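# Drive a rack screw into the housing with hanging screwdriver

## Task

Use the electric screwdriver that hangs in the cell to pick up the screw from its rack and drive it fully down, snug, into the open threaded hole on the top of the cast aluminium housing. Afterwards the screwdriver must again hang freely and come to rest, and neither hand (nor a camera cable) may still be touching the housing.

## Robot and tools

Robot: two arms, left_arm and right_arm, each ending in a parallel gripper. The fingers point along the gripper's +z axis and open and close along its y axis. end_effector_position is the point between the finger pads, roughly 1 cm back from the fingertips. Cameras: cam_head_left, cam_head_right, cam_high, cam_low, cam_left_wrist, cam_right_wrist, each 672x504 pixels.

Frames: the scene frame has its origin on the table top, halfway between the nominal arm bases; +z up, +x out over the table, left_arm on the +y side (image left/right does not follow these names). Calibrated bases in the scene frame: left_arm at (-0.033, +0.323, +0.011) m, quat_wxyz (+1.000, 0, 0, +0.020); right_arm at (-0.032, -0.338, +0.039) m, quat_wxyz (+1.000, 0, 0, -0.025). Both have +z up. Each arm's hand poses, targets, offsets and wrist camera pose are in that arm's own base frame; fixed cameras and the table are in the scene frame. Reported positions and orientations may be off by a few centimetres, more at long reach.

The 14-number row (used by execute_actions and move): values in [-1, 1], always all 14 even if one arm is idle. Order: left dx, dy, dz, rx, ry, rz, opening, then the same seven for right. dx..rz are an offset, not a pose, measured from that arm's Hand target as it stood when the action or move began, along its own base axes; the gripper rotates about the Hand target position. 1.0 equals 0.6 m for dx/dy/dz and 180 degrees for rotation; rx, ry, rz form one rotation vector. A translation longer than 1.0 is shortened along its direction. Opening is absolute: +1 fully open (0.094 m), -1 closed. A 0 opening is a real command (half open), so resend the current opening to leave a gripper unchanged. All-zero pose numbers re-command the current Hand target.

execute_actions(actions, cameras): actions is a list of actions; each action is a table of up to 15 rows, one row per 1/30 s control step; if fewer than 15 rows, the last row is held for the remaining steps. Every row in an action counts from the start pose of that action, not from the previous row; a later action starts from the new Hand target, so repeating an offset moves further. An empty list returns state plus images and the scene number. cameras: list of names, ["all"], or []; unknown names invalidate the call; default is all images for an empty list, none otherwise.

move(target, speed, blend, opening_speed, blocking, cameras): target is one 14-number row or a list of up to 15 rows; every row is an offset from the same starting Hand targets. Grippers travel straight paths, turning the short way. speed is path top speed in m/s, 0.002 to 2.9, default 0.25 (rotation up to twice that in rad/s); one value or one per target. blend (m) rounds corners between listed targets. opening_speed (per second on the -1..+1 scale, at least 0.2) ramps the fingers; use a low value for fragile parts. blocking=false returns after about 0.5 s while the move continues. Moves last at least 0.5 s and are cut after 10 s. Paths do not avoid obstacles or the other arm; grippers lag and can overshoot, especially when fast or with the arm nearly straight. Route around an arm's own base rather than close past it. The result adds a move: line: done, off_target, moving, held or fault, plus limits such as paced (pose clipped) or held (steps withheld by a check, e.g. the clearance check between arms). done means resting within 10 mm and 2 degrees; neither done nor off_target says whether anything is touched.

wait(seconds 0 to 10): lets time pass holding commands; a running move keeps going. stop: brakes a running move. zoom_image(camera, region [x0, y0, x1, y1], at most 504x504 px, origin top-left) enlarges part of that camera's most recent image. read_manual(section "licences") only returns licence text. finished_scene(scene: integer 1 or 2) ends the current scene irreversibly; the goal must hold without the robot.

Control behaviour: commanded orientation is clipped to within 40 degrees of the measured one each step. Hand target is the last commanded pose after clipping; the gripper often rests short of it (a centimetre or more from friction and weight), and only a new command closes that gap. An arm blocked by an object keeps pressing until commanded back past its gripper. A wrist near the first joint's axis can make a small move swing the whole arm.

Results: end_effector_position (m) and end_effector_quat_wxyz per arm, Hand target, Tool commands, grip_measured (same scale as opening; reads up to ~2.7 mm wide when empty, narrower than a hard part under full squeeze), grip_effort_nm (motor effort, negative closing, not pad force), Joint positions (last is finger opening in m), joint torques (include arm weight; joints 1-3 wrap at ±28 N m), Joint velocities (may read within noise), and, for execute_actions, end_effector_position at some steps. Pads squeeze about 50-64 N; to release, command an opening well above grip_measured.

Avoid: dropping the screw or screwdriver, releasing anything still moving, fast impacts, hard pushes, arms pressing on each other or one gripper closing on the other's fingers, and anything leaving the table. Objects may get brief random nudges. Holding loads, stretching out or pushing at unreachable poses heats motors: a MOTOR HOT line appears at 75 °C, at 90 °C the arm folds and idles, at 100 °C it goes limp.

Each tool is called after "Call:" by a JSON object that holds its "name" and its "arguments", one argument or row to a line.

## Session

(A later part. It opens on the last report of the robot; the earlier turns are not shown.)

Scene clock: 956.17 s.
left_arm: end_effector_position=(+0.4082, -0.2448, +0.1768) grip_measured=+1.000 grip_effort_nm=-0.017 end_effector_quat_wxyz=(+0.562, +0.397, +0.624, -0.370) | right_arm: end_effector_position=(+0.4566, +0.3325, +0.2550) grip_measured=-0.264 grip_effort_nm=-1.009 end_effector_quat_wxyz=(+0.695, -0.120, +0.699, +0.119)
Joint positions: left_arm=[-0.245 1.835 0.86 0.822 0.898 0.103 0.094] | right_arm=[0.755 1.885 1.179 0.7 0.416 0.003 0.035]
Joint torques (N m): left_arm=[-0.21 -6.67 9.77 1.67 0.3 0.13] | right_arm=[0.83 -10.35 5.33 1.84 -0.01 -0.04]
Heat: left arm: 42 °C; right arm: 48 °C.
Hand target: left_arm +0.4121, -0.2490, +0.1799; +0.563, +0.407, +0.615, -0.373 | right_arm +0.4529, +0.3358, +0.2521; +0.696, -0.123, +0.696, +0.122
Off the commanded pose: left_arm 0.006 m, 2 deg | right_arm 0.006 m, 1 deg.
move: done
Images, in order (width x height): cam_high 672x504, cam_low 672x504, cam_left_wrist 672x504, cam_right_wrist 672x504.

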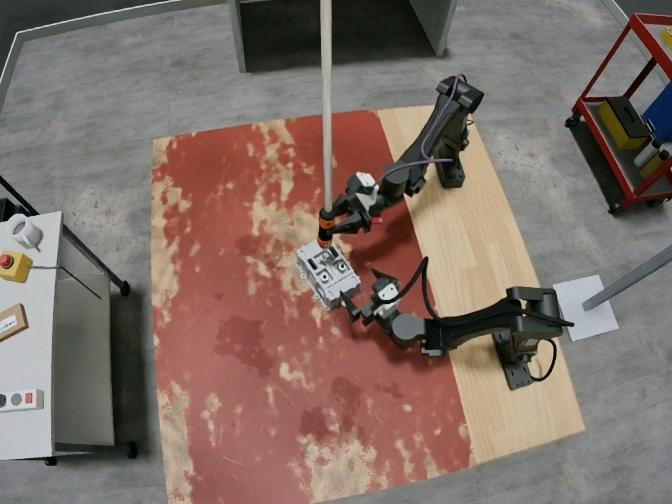

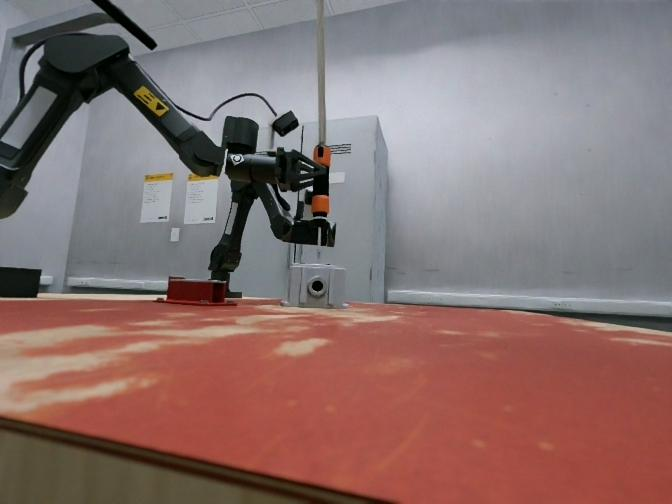

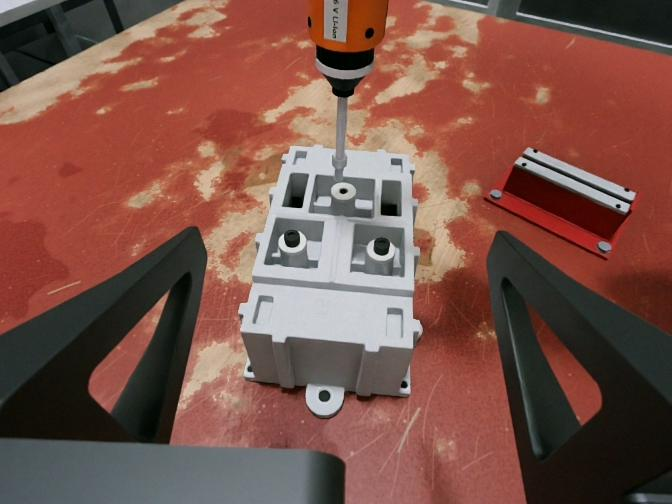

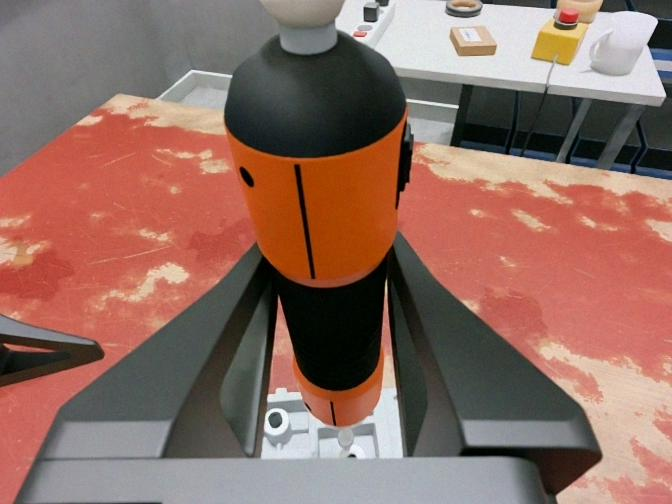

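Call:
{"name": "move", "arguments": {
  "target": [0, 0, 0, 0, 0, 0, 1, -0.0025, -0.0067, -0.01, 0, 0, 0, -0.45],
  "speed": 0.05,
  "cameras": ["cam_low", "cam_left_wrist", "cam_right_wrist"]
}}

Call:
{"name": "zoom_image", "arguments": {
  "camera": "cam_left_wrist",
  "region": [270, 80, 410, 230]
}}

Call:
{"name": "zoom_image", "arguments": {
  "camera": "cam_right_wrist",
  "region": [300, 400, 400, 470]
}}

Scene clock: 994.17 s.
left_arm: end_effector_position=(+0.4082, -0.2448, +0.1767) grip_measured=+1.000 grip_effort_nm=-0.037 end_effector_quat_wxyz=(+0.562, +0.397, +0.625, -0.371) | right_arm: end_effector_position=(+0.4542, +0.3300, +0.2482) grip_measured=-0.264 grip_effort_nm=-1.013 end_effector_quat_wxyz=(+0.695, -0.120, +0.699, +0.119)
Joint positions: left_arm=[-0.245 1.835 0.86 0.822 0.898 0.103 0.094] | right_arm=[0.755 1.885 1.15 0.728 0.417 0.003 0.035]
Joint torques (N m): left_arm=[-0.2 -6.68 9.78 1.66 0.3 0.12] | right_arm=[0.31 -10.18 5.19 1.78 -0.07 -0.03]
Heat: left arm: 43 °C; right arm: 48 °C.
Hand target: left_arm +0.4121, -0.2490, +0.1799; +0.563, +0.407, +0.615, -0.373 | right_arm +0.4514, +0.3318, +0.2461; +0.696, -0.123, +0.696, +0.122
Off the commanded pose: left_arm 0.007 m, 2 deg | right_arm 0.004 m, 1 deg.
move: done
Images, in order (width x height): cam_low 672x504, cam_left_wrist 672x504, cam_right_wrist 672x504.

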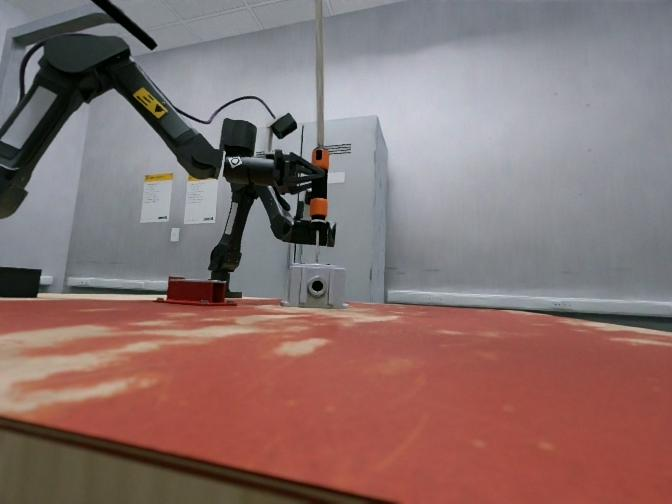

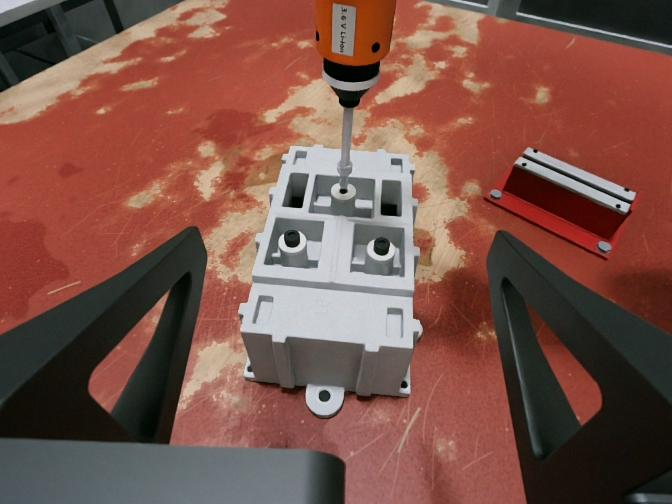

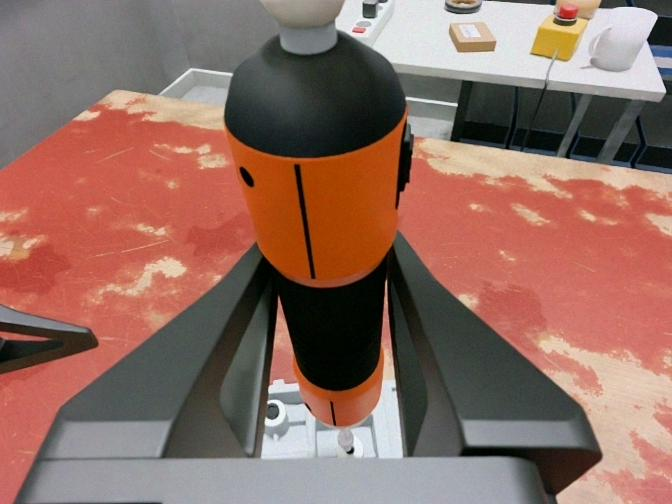

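Scaled by 3.360 from the camera's 672x504 image, which has a finer 960x720 frame.

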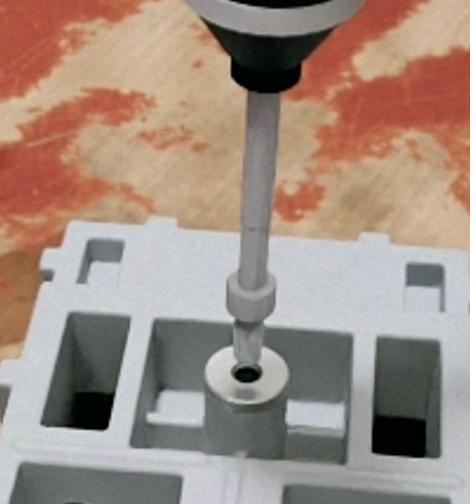

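Scaled by 5.040 from the camera's 672x504 image, which has a finer 960x720 frame.

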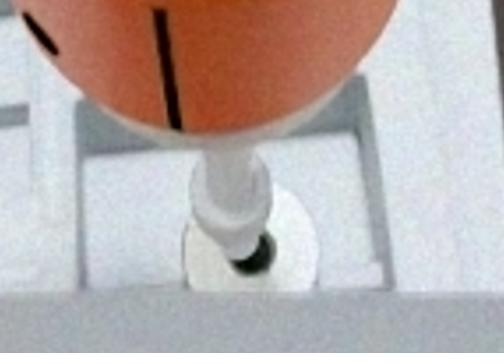

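Call:
{"name": "zoom_image", "arguments": {
  "camera": "cam_right_wrist",
  "region": [325, 420, 375, 462]
}}

Call:
{"name": "zoom_image", "arguments": {
  "camera": "cam_left_wrist",
  "region": [315, 140, 375, 210]
}}

Scaled by 10.080 from the camera's 672x504 image, which has a finer 960x720 frame.

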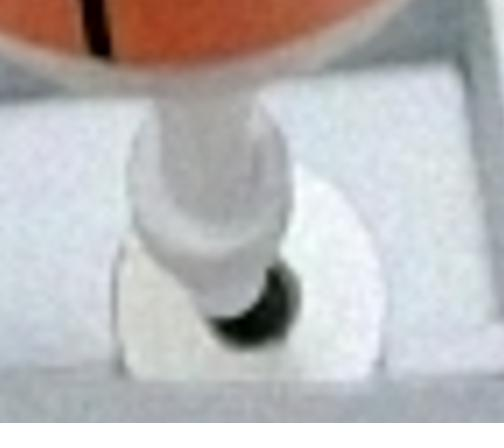

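Scaled by 7.200 from the camera's 672x504 image, which has a finer 960x720 frame.

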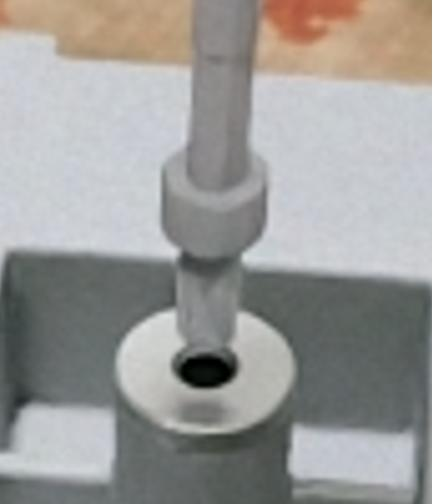

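Call:
{"name": "move", "arguments": {
  "target": [0, 0, 0, 0, 0, 0, 1, 0.0008, -0.0025, -0.01, 0, 0, 0, -0.45],
  "speed": 0.03,
  "cameras": ["cam_low", "cam_left_wrist", "cam_right_wrist"]
}}

Call:
{"name": "zoom_image", "arguments": {
  "camera": "cam_right_wrist",
  "region": [325, 420, 375, 462]
}}

Call:
{"name": "zoom_image", "arguments": {
  "camera": "cam_left_wrist",
  "region": [315, 140, 375, 210]
}}

Scene clock: 1012.53 s.
left_arm: end_effector_position=(+0.4082, -0.2448, +0.1767) grip_measured=+1.000 grip_effort_nm=-0.027 end_effector_quat_wxyz=(+0.562, +0.397, +0.624, -0.370) | right_arm: end_effector_position=(+0.4529, +0.3288, +0.2472) grip_measured=-0.264 grip_effort_nm=-1.009 end_effector_quat_wxyz=(+0.698, -0.118, +0.696, +0.121)
Joint positions: left_arm=[-0.245 1.835 0.86 0.822 0.898 0.103 0.094] | right_arm=[0.755 1.885 1.135 0.752 0.417 0.003 0.035]
Joint torques (N m): left_arm=[-0.21 -6.72 9.78 1.67 0.3 0.13] | right_arm=[-0.06 -9.55 5.14 1.83 -0.09 -0.05]
Heat: left arm: 43 °C; right arm: 47 °C.
Hand target: left_arm +0.4121, -0.2490, +0.1799; +0.563, +0.407, +0.615, -0.373 | right_arm +0.4519, +0.3303, +0.2401; +0.696, -0.123, +0.696, +0.122
Off the commanded pose: left_arm 0.007 m, 2 deg | right_arm 0.007 m, 1 deg.
move: done
Images, in order (width x height): cam_low 672x504, cam_left_wrist 672x504, cam_right_wrist 672x504.

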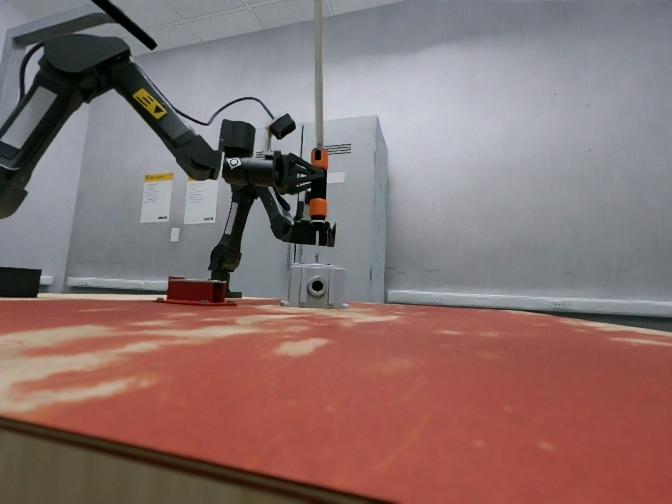

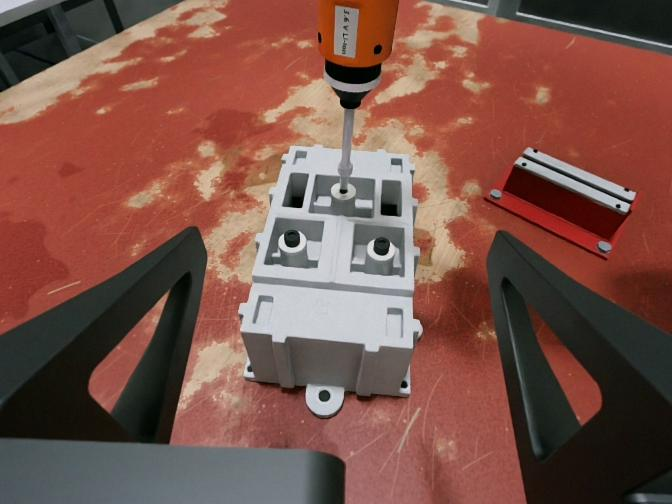

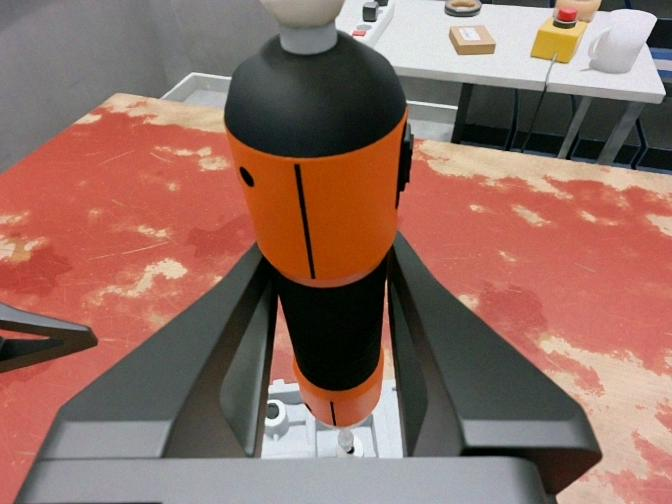

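Scaled by 10.080 from the camera's 672x504 image, which has a finer 960x720 frame.

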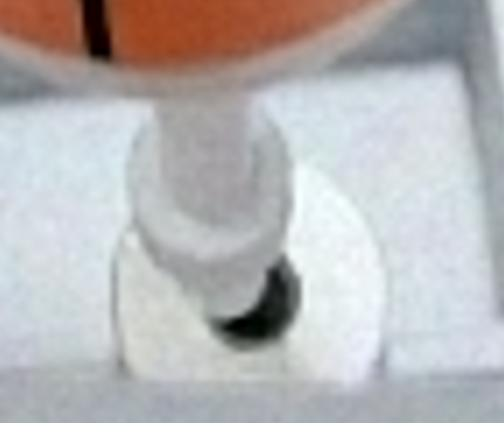

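Scaled by 7.200 from the camera's 672x504 image, which has a finer 960x720 frame.

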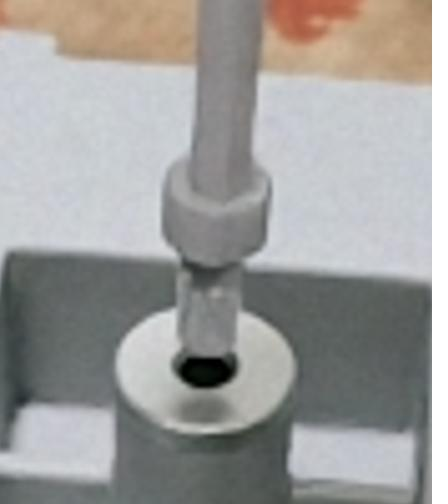

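Call:
{"name": "move", "arguments": {
  "target": [0, 0, 0, 0, 0, 0, 1, 0.001, -0.003, -0.01, 0, 0, 0, -0.45],
  "speed": 0.03,
  "cameras": ["cam_low", "cam_left_wrist", "cam_right_wrist"]
}}

Call:
{"name": "zoom_image", "arguments": {
  "camera": "cam_right_wrist",
  "region": [325, 420, 375, 462]
}}

Call:
{"name": "zoom_image", "arguments": {
  "camera": "cam_left_wrist",
  "region": [315, 140, 375, 210]
}}

Scene clock: 1024.17 s.
left_arm: end_effector_position=(+0.4082, -0.2448, +0.1767) grip_measured=+1.000 grip_effort_nm=-0.017 end_effector_quat_wxyz=(+0.562, +0.397, +0.624, -0.370) | right_arm: end_effector_position=(+0.4529, +0.3267, +0.2433) grip_measured=-0.264 grip_effort_nm=-1.009 end_effector_quat_wxyz=(+0.699, -0.116, +0.696, +0.120)
Joint positions: left_arm=[-0.245 1.835 0.86 0.822 0.898 0.103 0.094] | right_arm=[0.753 1.89 1.12 0.775 0.417 0.003 0.035]
Joint torques (N m): left_arm=[-0.17 -6.71 9.77 1.66 0.3 0.13] | right_arm=[-0.23 -9.02 5.18 1.82 -0.11 -0.08]
Heat: left arm: 43 °C; right arm: 46 °C.
Hand target: left_arm +0.4121, -0.2490, +0.1799; +0.563, +0.407, +0.615, -0.373 | right_arm +0.4525, +0.3285, +0.2342; +0.696, -0.123, +0.696, +0.122
Off the commanded pose: left_arm 0.007 m, 2 deg | right_arm 0.009 m, 1 deg.
move: done
Images, in order (width x height): cam_low 672x504, cam_left_wrist 672x504, cam_right_wrist 672x504.

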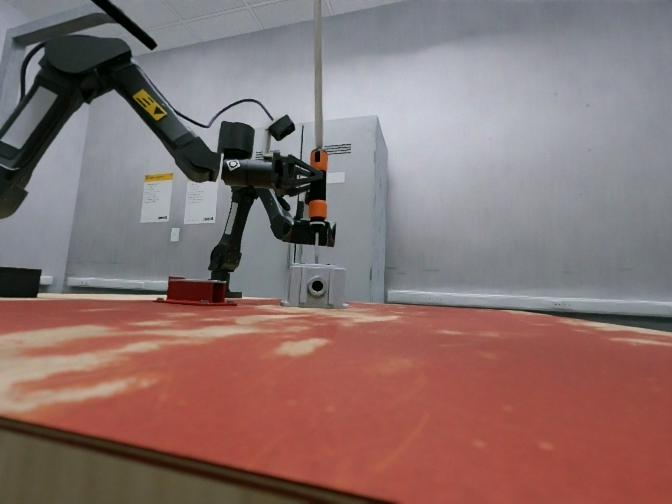

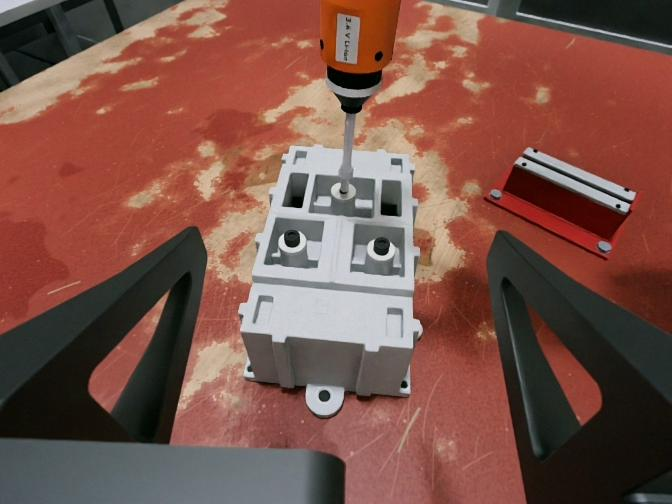

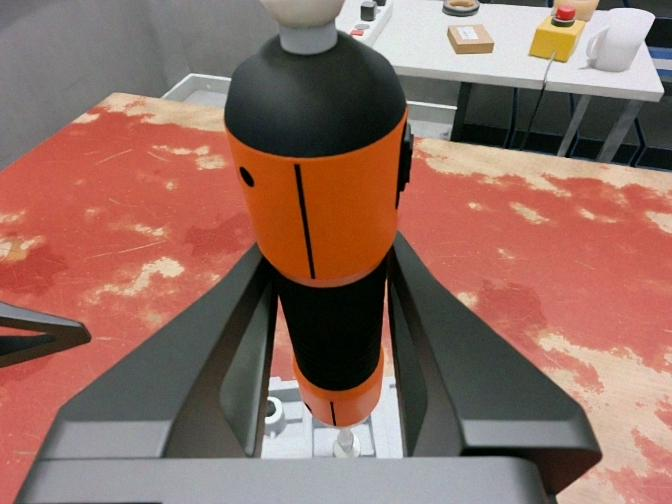

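Scaled by 10.080 from the camera's 672x504 image, which has a finer 960x720 frame.

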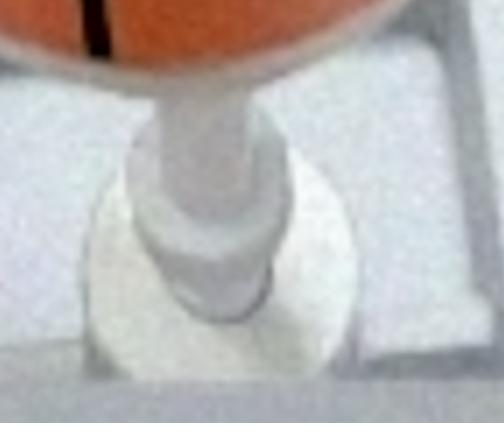

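Scaled by 7.200 from the camera's 672x504 image, which has a finer 960x720 frame.

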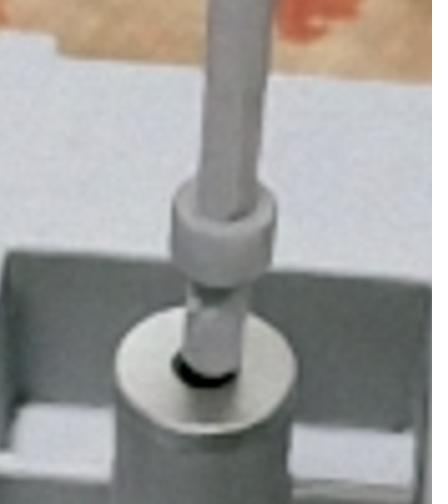

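Call:
{"name": "move", "arguments": {
  "target": [0, 0, 0, 0, 0, 0, 1, 0.0015, 0.0, -0.008, 0, 0, 0, -0.45],
  "speed": 0.03,
  "cameras": ["cam_low", "cam_left_wrist", "cam_right_wrist"]
}}

Call:
{"name": "zoom_image", "arguments": {
  "camera": "cam_right_wrist",
  "region": [325, 420, 375, 462]
}}

Call:
{"name": "zoom_image", "arguments": {
  "camera": "cam_left_wrist",
  "region": [315, 140, 375, 210]
}}

Scene clock: 1042.97 s.
left_arm: end_effector_position=(+0.4082, -0.2448, +0.1767) grip_measured=+1.000 grip_effort_nm=-0.027 end_effector_quat_wxyz=(+0.562, +0.397, +0.624, -0.370) | right_arm: end_effector_position=(+0.4538, +0.3276, +0.2420) grip_measured=-0.264 grip_effort_nm=-1.009 end_effector_quat_wxyz=(+0.701, -0.114, +0.693, +0.122)
Joint positions: left_arm=[-0.245 1.835 0.86 0.822 0.898 0.103 0.094] | right_arm=[0.753 1.901 1.12 0.795 0.417 0.003 0.035]
Joint torques (N m): left_arm=[-0.2 -6.71 9.81 1.65 0.31 0.14] | right_arm=[-0.51 -9.1 4.6 1.79 -0.19 -0.01]
Heat: left arm: 43 °C; right arm: 46 °C.
Hand target: left_arm +0.4121, -0.2490, +0.1799; +0.563, +0.407, +0.615, -0.373 | right_arm +0.4534, +0.3285, +0.2293; +0.696, -0.123, +0.696, +0.122
Off the commanded pose: left_arm 0.007 m, 2 deg | right_arm 0.013 m, 1 deg.
move: off_target (right_arm)
Images, in order (width x height): cam_low 672x504, cam_left_wrist 672x504, cam_right_wrist 672x504.

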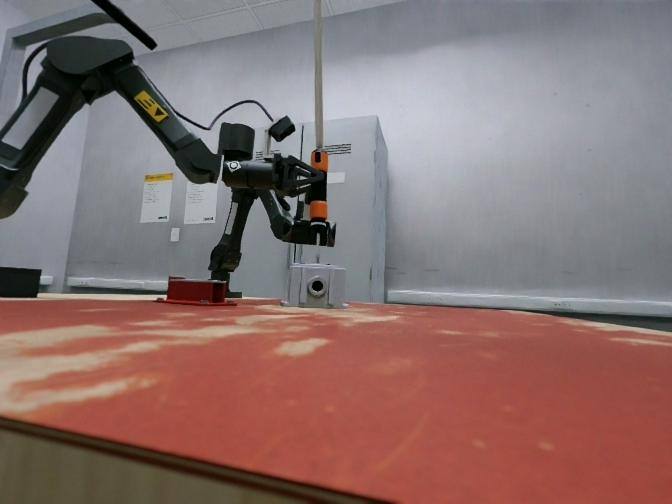

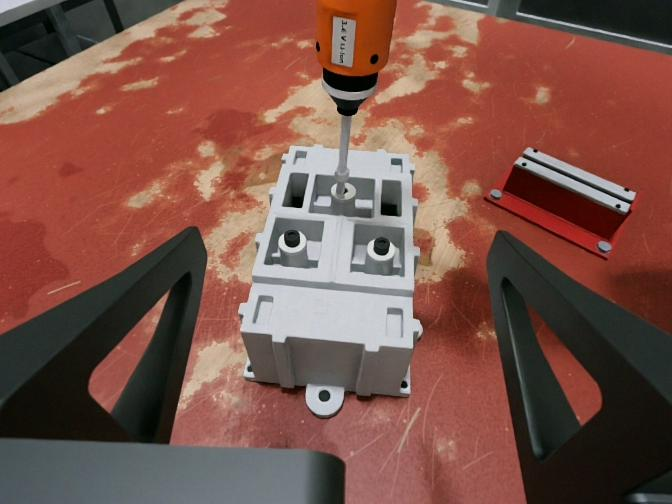

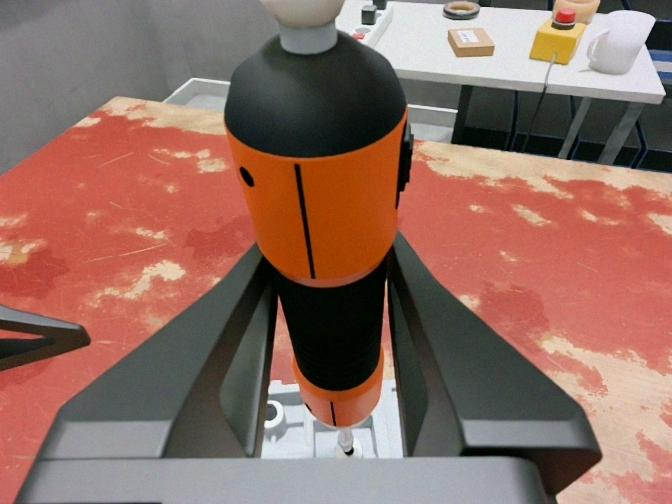

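Scaled by 10.080 from the camera's 672x504 image, which has a finer 960x720 frame.

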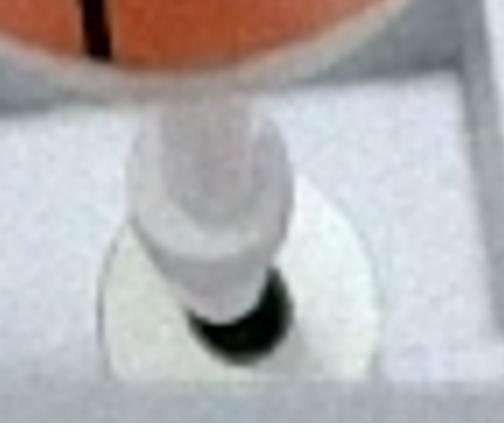

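Scaled by 7.200 from the camera's 672x504 image, which has a finer 960x720 frame.

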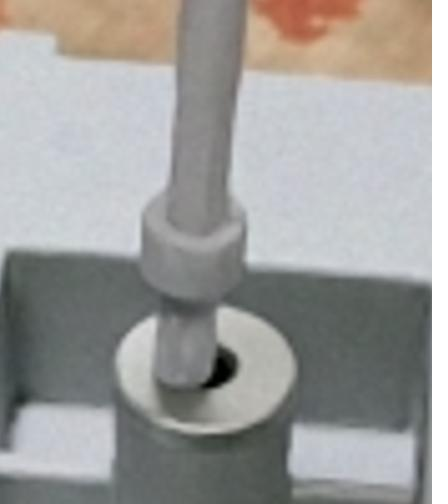

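Call:
{"name": "move", "arguments": {
  "target": [
    [0, 0, 0, 0, 0, 0, 1, -0.0025, -0.0025, 0.02, 0, 0, 0, -0.45],
    [0, 0, 0, 0, 0, 0, 1, -0.0025, -0.0025, 0.0, 0, 0, 0, -0.45]
  ],
  "speed": 0.04,
  "cameras": ["cam_low", "cam_left_wrist", "cam_right_wrist"]
}}

Call:
{"name": "zoom_image", "arguments": {
  "camera": "cam_right_wrist",
  "region": [325, 420, 375, 462]
}}

Call:
{"name": "zoom_image", "arguments": {
  "camera": "cam_left_wrist",
  "region": [315, 140, 375, 210]
}}

Scene clock: 1068.80 s.
left_arm: end_effector_position=(+0.4082, -0.2448, +0.1767) grip_measured=+1.000 grip_effort_nm=-0.032 end_effector_quat_wxyz=(+0.562, +0.397, +0.624, -0.370) | right_arm: end_effector_position=(+0.4528, +0.3264, +0.2412) grip_measured=-0.264 grip_effort_nm=-1.009 end_effector_quat_wxyz=(+0.703, -0.113, +0.691, +0.123)
Joint positions: left_arm=[-0.245 1.835 0.86 0.822 0.898 0.103 0.094] | right_arm=[0.752 1.901 1.108 0.814 0.417 0.003 0.035]
Joint torques (N m): left_arm=[-0.18 -6.69 9.77 1.65 0.3 0.12] | right_arm=[-0.42 -9.58 4.98 1.64 -0.16 -0.07]
Heat: left arm: 43 °C; right arm: 46 °C.
Hand target: left_arm +0.4121, -0.2490, +0.1799; +0.563, +0.407, +0.615, -0.373 | right_arm +0.4519, +0.3270, +0.2293; +0.696, -0.123, +0.696, +0.122
Off the commanded pose: left_arm 0.007 m, 2 deg | right_arm 0.012 m, 2 deg.
move: off_target (right_arm)
Images, in order (width x height): cam_low 672x504, cam_left_wrist 672x504, cam_right_wrist 672x504.

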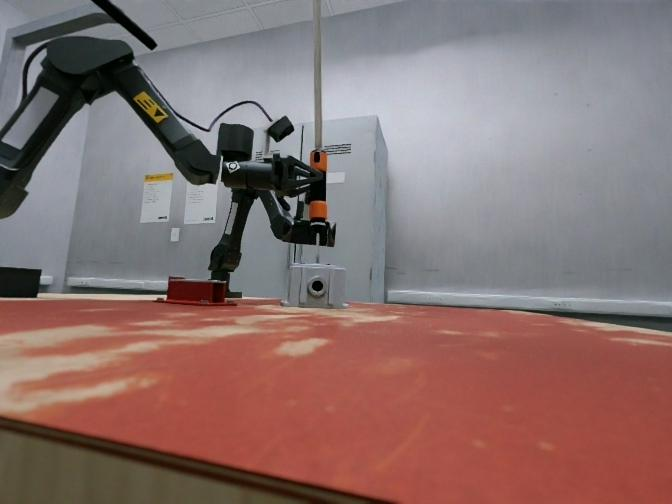

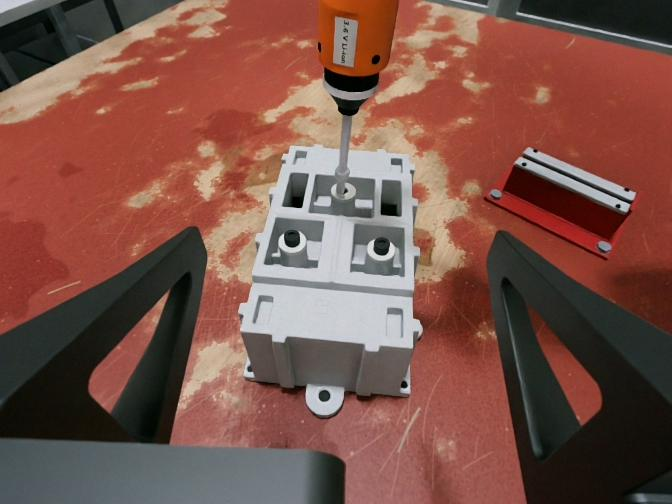

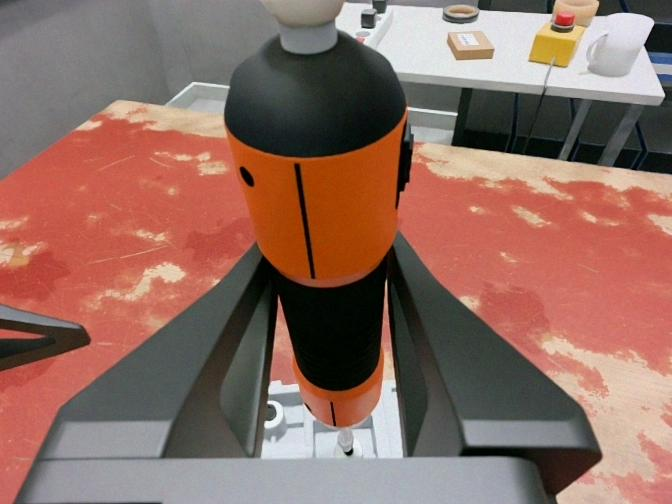

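Scaled by 10.080 from the camera's 672x504 image, which has a finer 960x720 frame.

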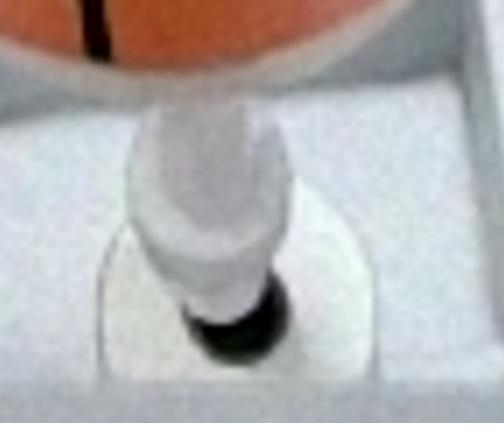

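Scaled by 7.200 from the camera's 672x504 image, which has a finer 960x720 frame.

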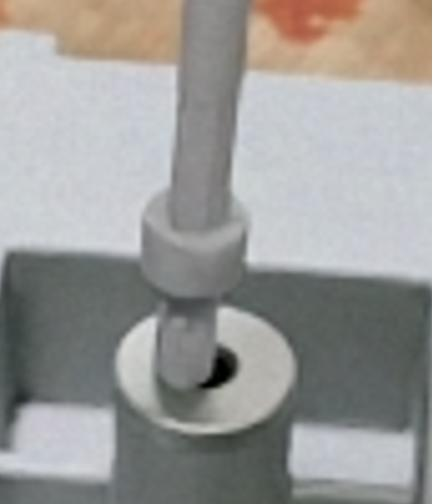

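Call:
{"name": "move", "arguments": {
  "target": [0, 0, 0, 0, 0, 0, 1, 0, 0, 0.035, 0, 0, 0, -0.45],
  "speed": 0.05,
  "cameras": ["cam_low", "cam_left_wrist", "cam_right_wrist"]
}}

Call:
{"name": "zoom_image", "arguments": {
  "camera": "cam_right_wrist",
  "region": [325, 420, 375, 462]
}}

Call:
{"name": "zoom_image", "arguments": {
  "camera": "cam_left_wrist",
  "region": [315, 140, 375, 210]
}}

Scene clock: 1077.43 s.
left_arm: end_effector_position=(+0.4082, -0.2448, +0.1766) grip_measured=+1.000 grip_effort_nm=-0.022 end_effector_quat_wxyz=(+0.561, +0.397, +0.625, -0.370) | right_arm: end_effector_position=(+0.4526, +0.3262, +0.2399) grip_measured=-0.264 grip_effort_nm=-1.009 end_effector_quat_wxyz=(+0.701, -0.115, +0.694, +0.122)
Joint positions: left_arm=[-0.245 1.835 0.86 0.822 0.898 0.103 0.094] | right_arm=[0.752 1.898 1.108 0.802 0.417 0.003 0.035]
Joint torques (N m): left_arm=[-0.18 -6.67 9.76 1.66 0.31 0.12] | right_arm=[-0.27 -13.01 7.91 1.06 -0.19 -0.06]
Heat: left arm: 43 °C; right arm: 46 °C.
Hand target: left_arm +0.4121, -0.2490, +0.1799; +0.563, +0.407, +0.615, -0.373 | right_arm +0.4519, +0.3270, +0.2503; +0.696, -0.123, +0.696, +0.122
Off the commanded pose: left_arm 0.007 m, 2 deg | right_arm 0.010 m, 1 deg.
move: done
Images, in order (width x height): cam_low 672x504, cam_left_wrist 672x504, cam_right_wrist 672x504.

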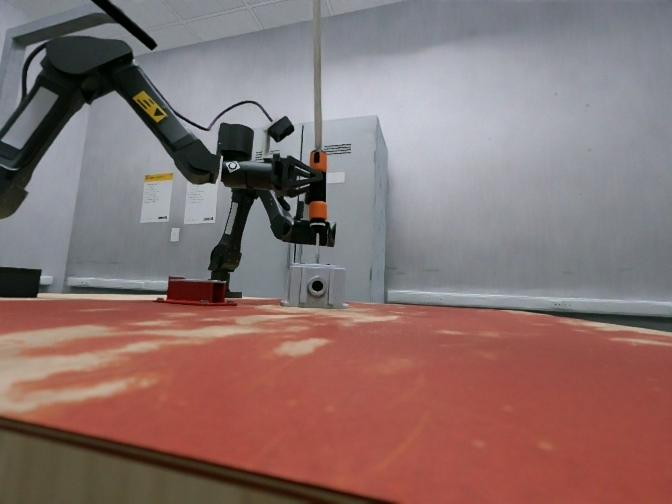

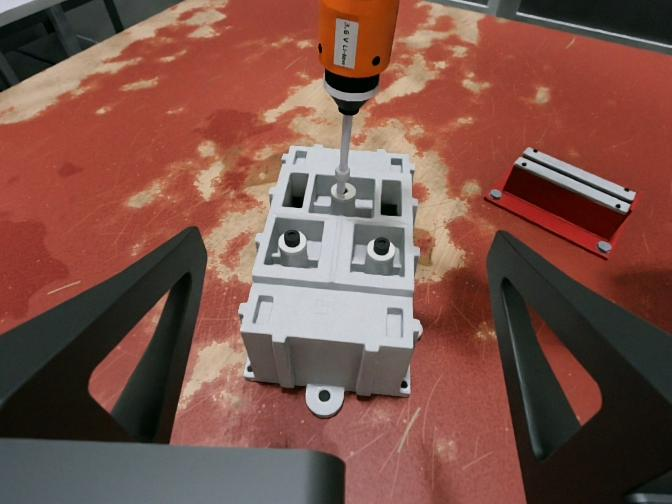

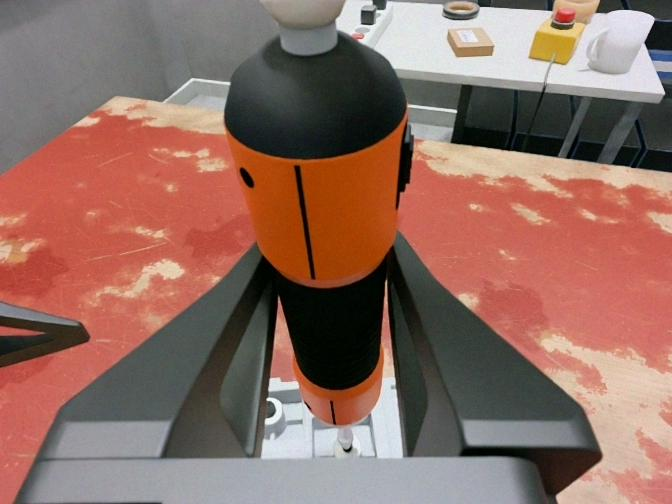

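Scaled by 10.080 from the camera's 672x504 image, which has a finer 960x720 frame.

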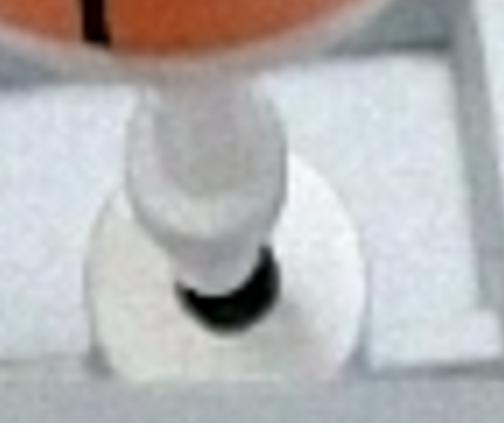

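Scaled by 7.200 from the camera's 672x504 image, which has a finer 960x720 frame.

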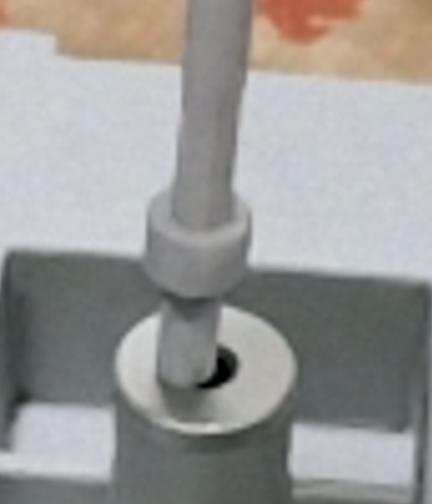

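Call:
{"name": "move", "arguments": {
  "target": [0, 0, 0, 0, 0, 0, 1, -0.004, -0.003, 0.025, 0, 0, 0, -0.45],
  "speed": 0.05,
  "cameras": ["cam_left_wrist", "cam_right_wrist"]
}}

Call:
{"name": "zoom_image", "arguments": {
  "camera": "cam_right_wrist",
  "region": [325, 420, 375, 462]
}}

Call:
{"name": "zoom_image", "arguments": {
  "camera": "cam_left_wrist",
  "region": [315, 140, 375, 210]
}}

Scene clock: 1096.97 s.
left_arm: end_effector_position=(+0.4082, -0.2448, +0.1766) grip_measured=+1.000 grip_effort_nm=-0.027 end_effector_quat_wxyz=(+0.561, +0.397, +0.625, -0.370) | right_arm: end_effector_position=(+0.4501, +0.3242, +0.2408) grip_measured=-0.264 grip_effort_nm=-1.009 end_effector_quat_wxyz=(+0.688, -0.123, +0.706, +0.115)
Joint positions: left_arm=[-0.245 1.835 0.86 0.822 0.898 0.103 0.094] | right_arm=[0.752 1.867 1.114 0.725 0.415 0.004 0.035]
Joint torques (N m): left_arm=[-0.23 -6.72 9.83 1.66 0.31 0.13] | right_arm=[-0.16 -13.52 8.75 1.32 -0.11 -0.05]
Heat: left arm: 44 °C; right arm: 43 °C.
Hand target: left_arm +0.4121, -0.2490, +0.1799; +0.563, +0.407, +0.615, -0.373 | right_arm +0.4494, +0.3253, +0.2653; +0.696, -0.123, +0.696, +0.122
Off the commanded pose: left_arm 0.007 m, 2 deg | right_arm 0.025 m, 2 deg.
move: off_target (right_arm)
Images, in order (width x height): cam_left_wrist 672x504, cam_right_wrist 672x504.

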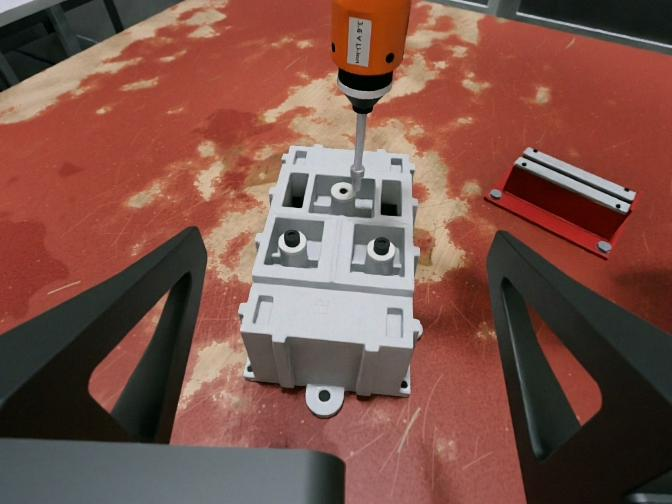

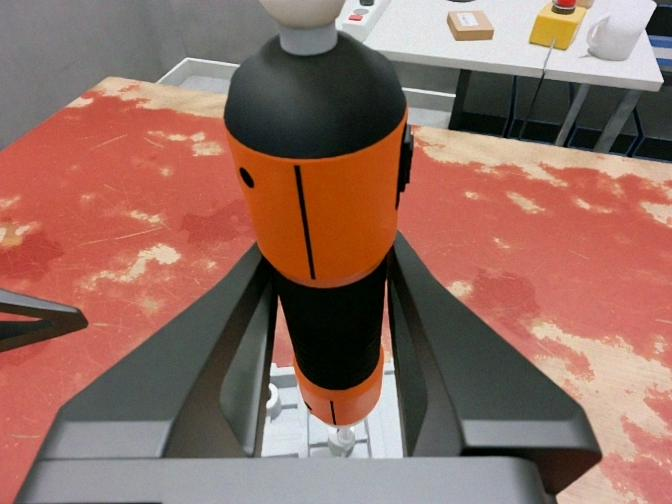

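Scaled by 10.080 from the camera's 672x504 image, which has a finer 960x720 frame.

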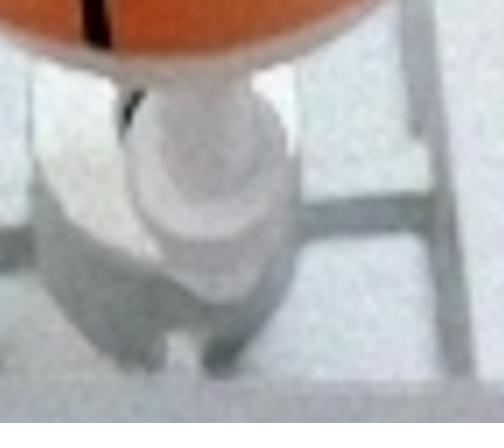

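Scaled by 7.200 from the camera's 672x504 image, which has a finer 960x720 frame.

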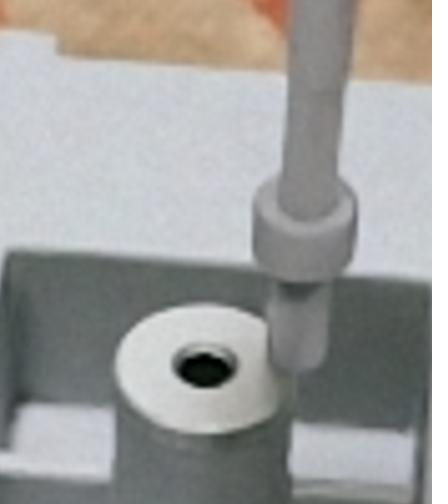

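Call:
{"name": "move", "arguments": {
  "target": [0, 0, 0, 0, 0, 0, 1, 0, 0, 0.06, 0, 0, 0, -0.45],
  "speed": 0.08,
  "cameras": ["cam_left_wrist", "cam_right_wrist"]
}}

Call:
{"name": "zoom_image", "arguments": {
  "camera": "cam_left_wrist",
  "region": [290, 100, 390, 210]
}}

Scene clock: 1113.70 s.
left_arm: end_effector_position=(+0.4082, -0.2448, +0.1766) grip_measured=+1.000 grip_effort_nm=-0.027 end_effector_quat_wxyz=(+0.561, +0.397, +0.625, -0.370) | right_arm: end_effector_position=(+0.4510, +0.3251, +0.2675) grip_measured=-0.264 grip_effort_nm=-1.013 end_effector_quat_wxyz=(+0.678, -0.129, +0.715, +0.108)
Joint positions: left_arm=[-0.245 1.835 0.86 0.822 0.898 0.103 0.094] | right_arm=[0.752 1.815 1.198 0.556 0.415 0.004 0.035]
Joint torques (N m): left_arm=[-0.18 -6.68 9.76 1.66 0.3 0.13] | right_arm=[-0.25 -13.31 9.61 1.59 -0.1 -0.03]
Heat: left arm: 44 °C; right arm: 44 °C.
Hand target: left_arm +0.4121, -0.2490, +0.1799; +0.563, +0.407, +0.615, -0.373 | right_arm +0.4495, +0.3253, +0.3012; +0.696, -0.123, +0.696, +0.122
Off the commanded pose: left_arm 0.007 m, 2 deg | right_arm 0.034 m, 3 deg.
move: off_target (right_arm)
Images, in order (width x height): cam_left_wrist 672x504, cam_right_wrist 672x504.

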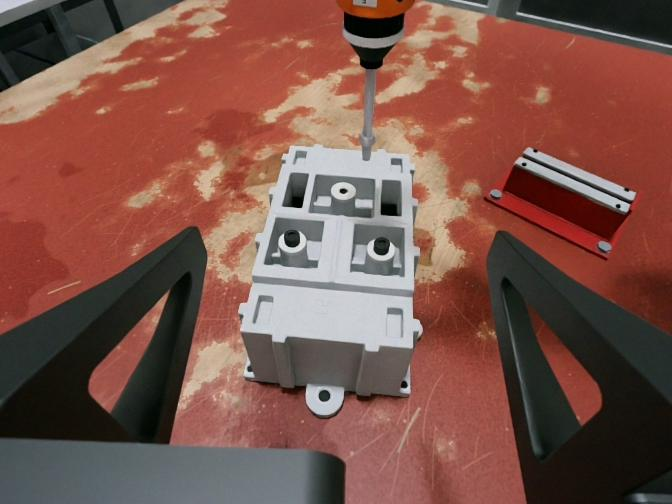

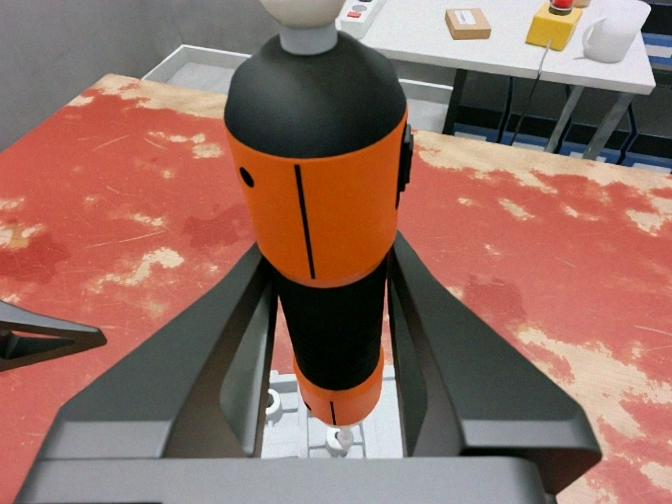

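Scaled by 4.582 from the camera's 672x504 image, which has a finer 960x720 frame.

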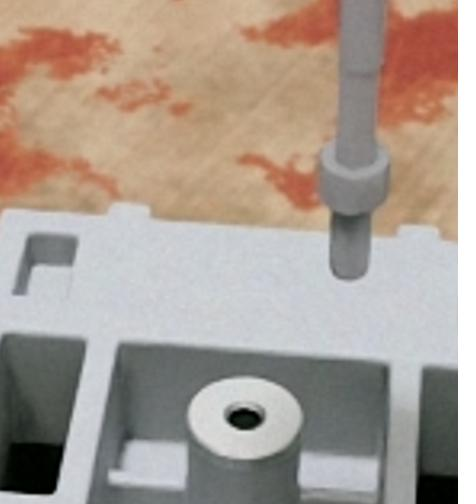

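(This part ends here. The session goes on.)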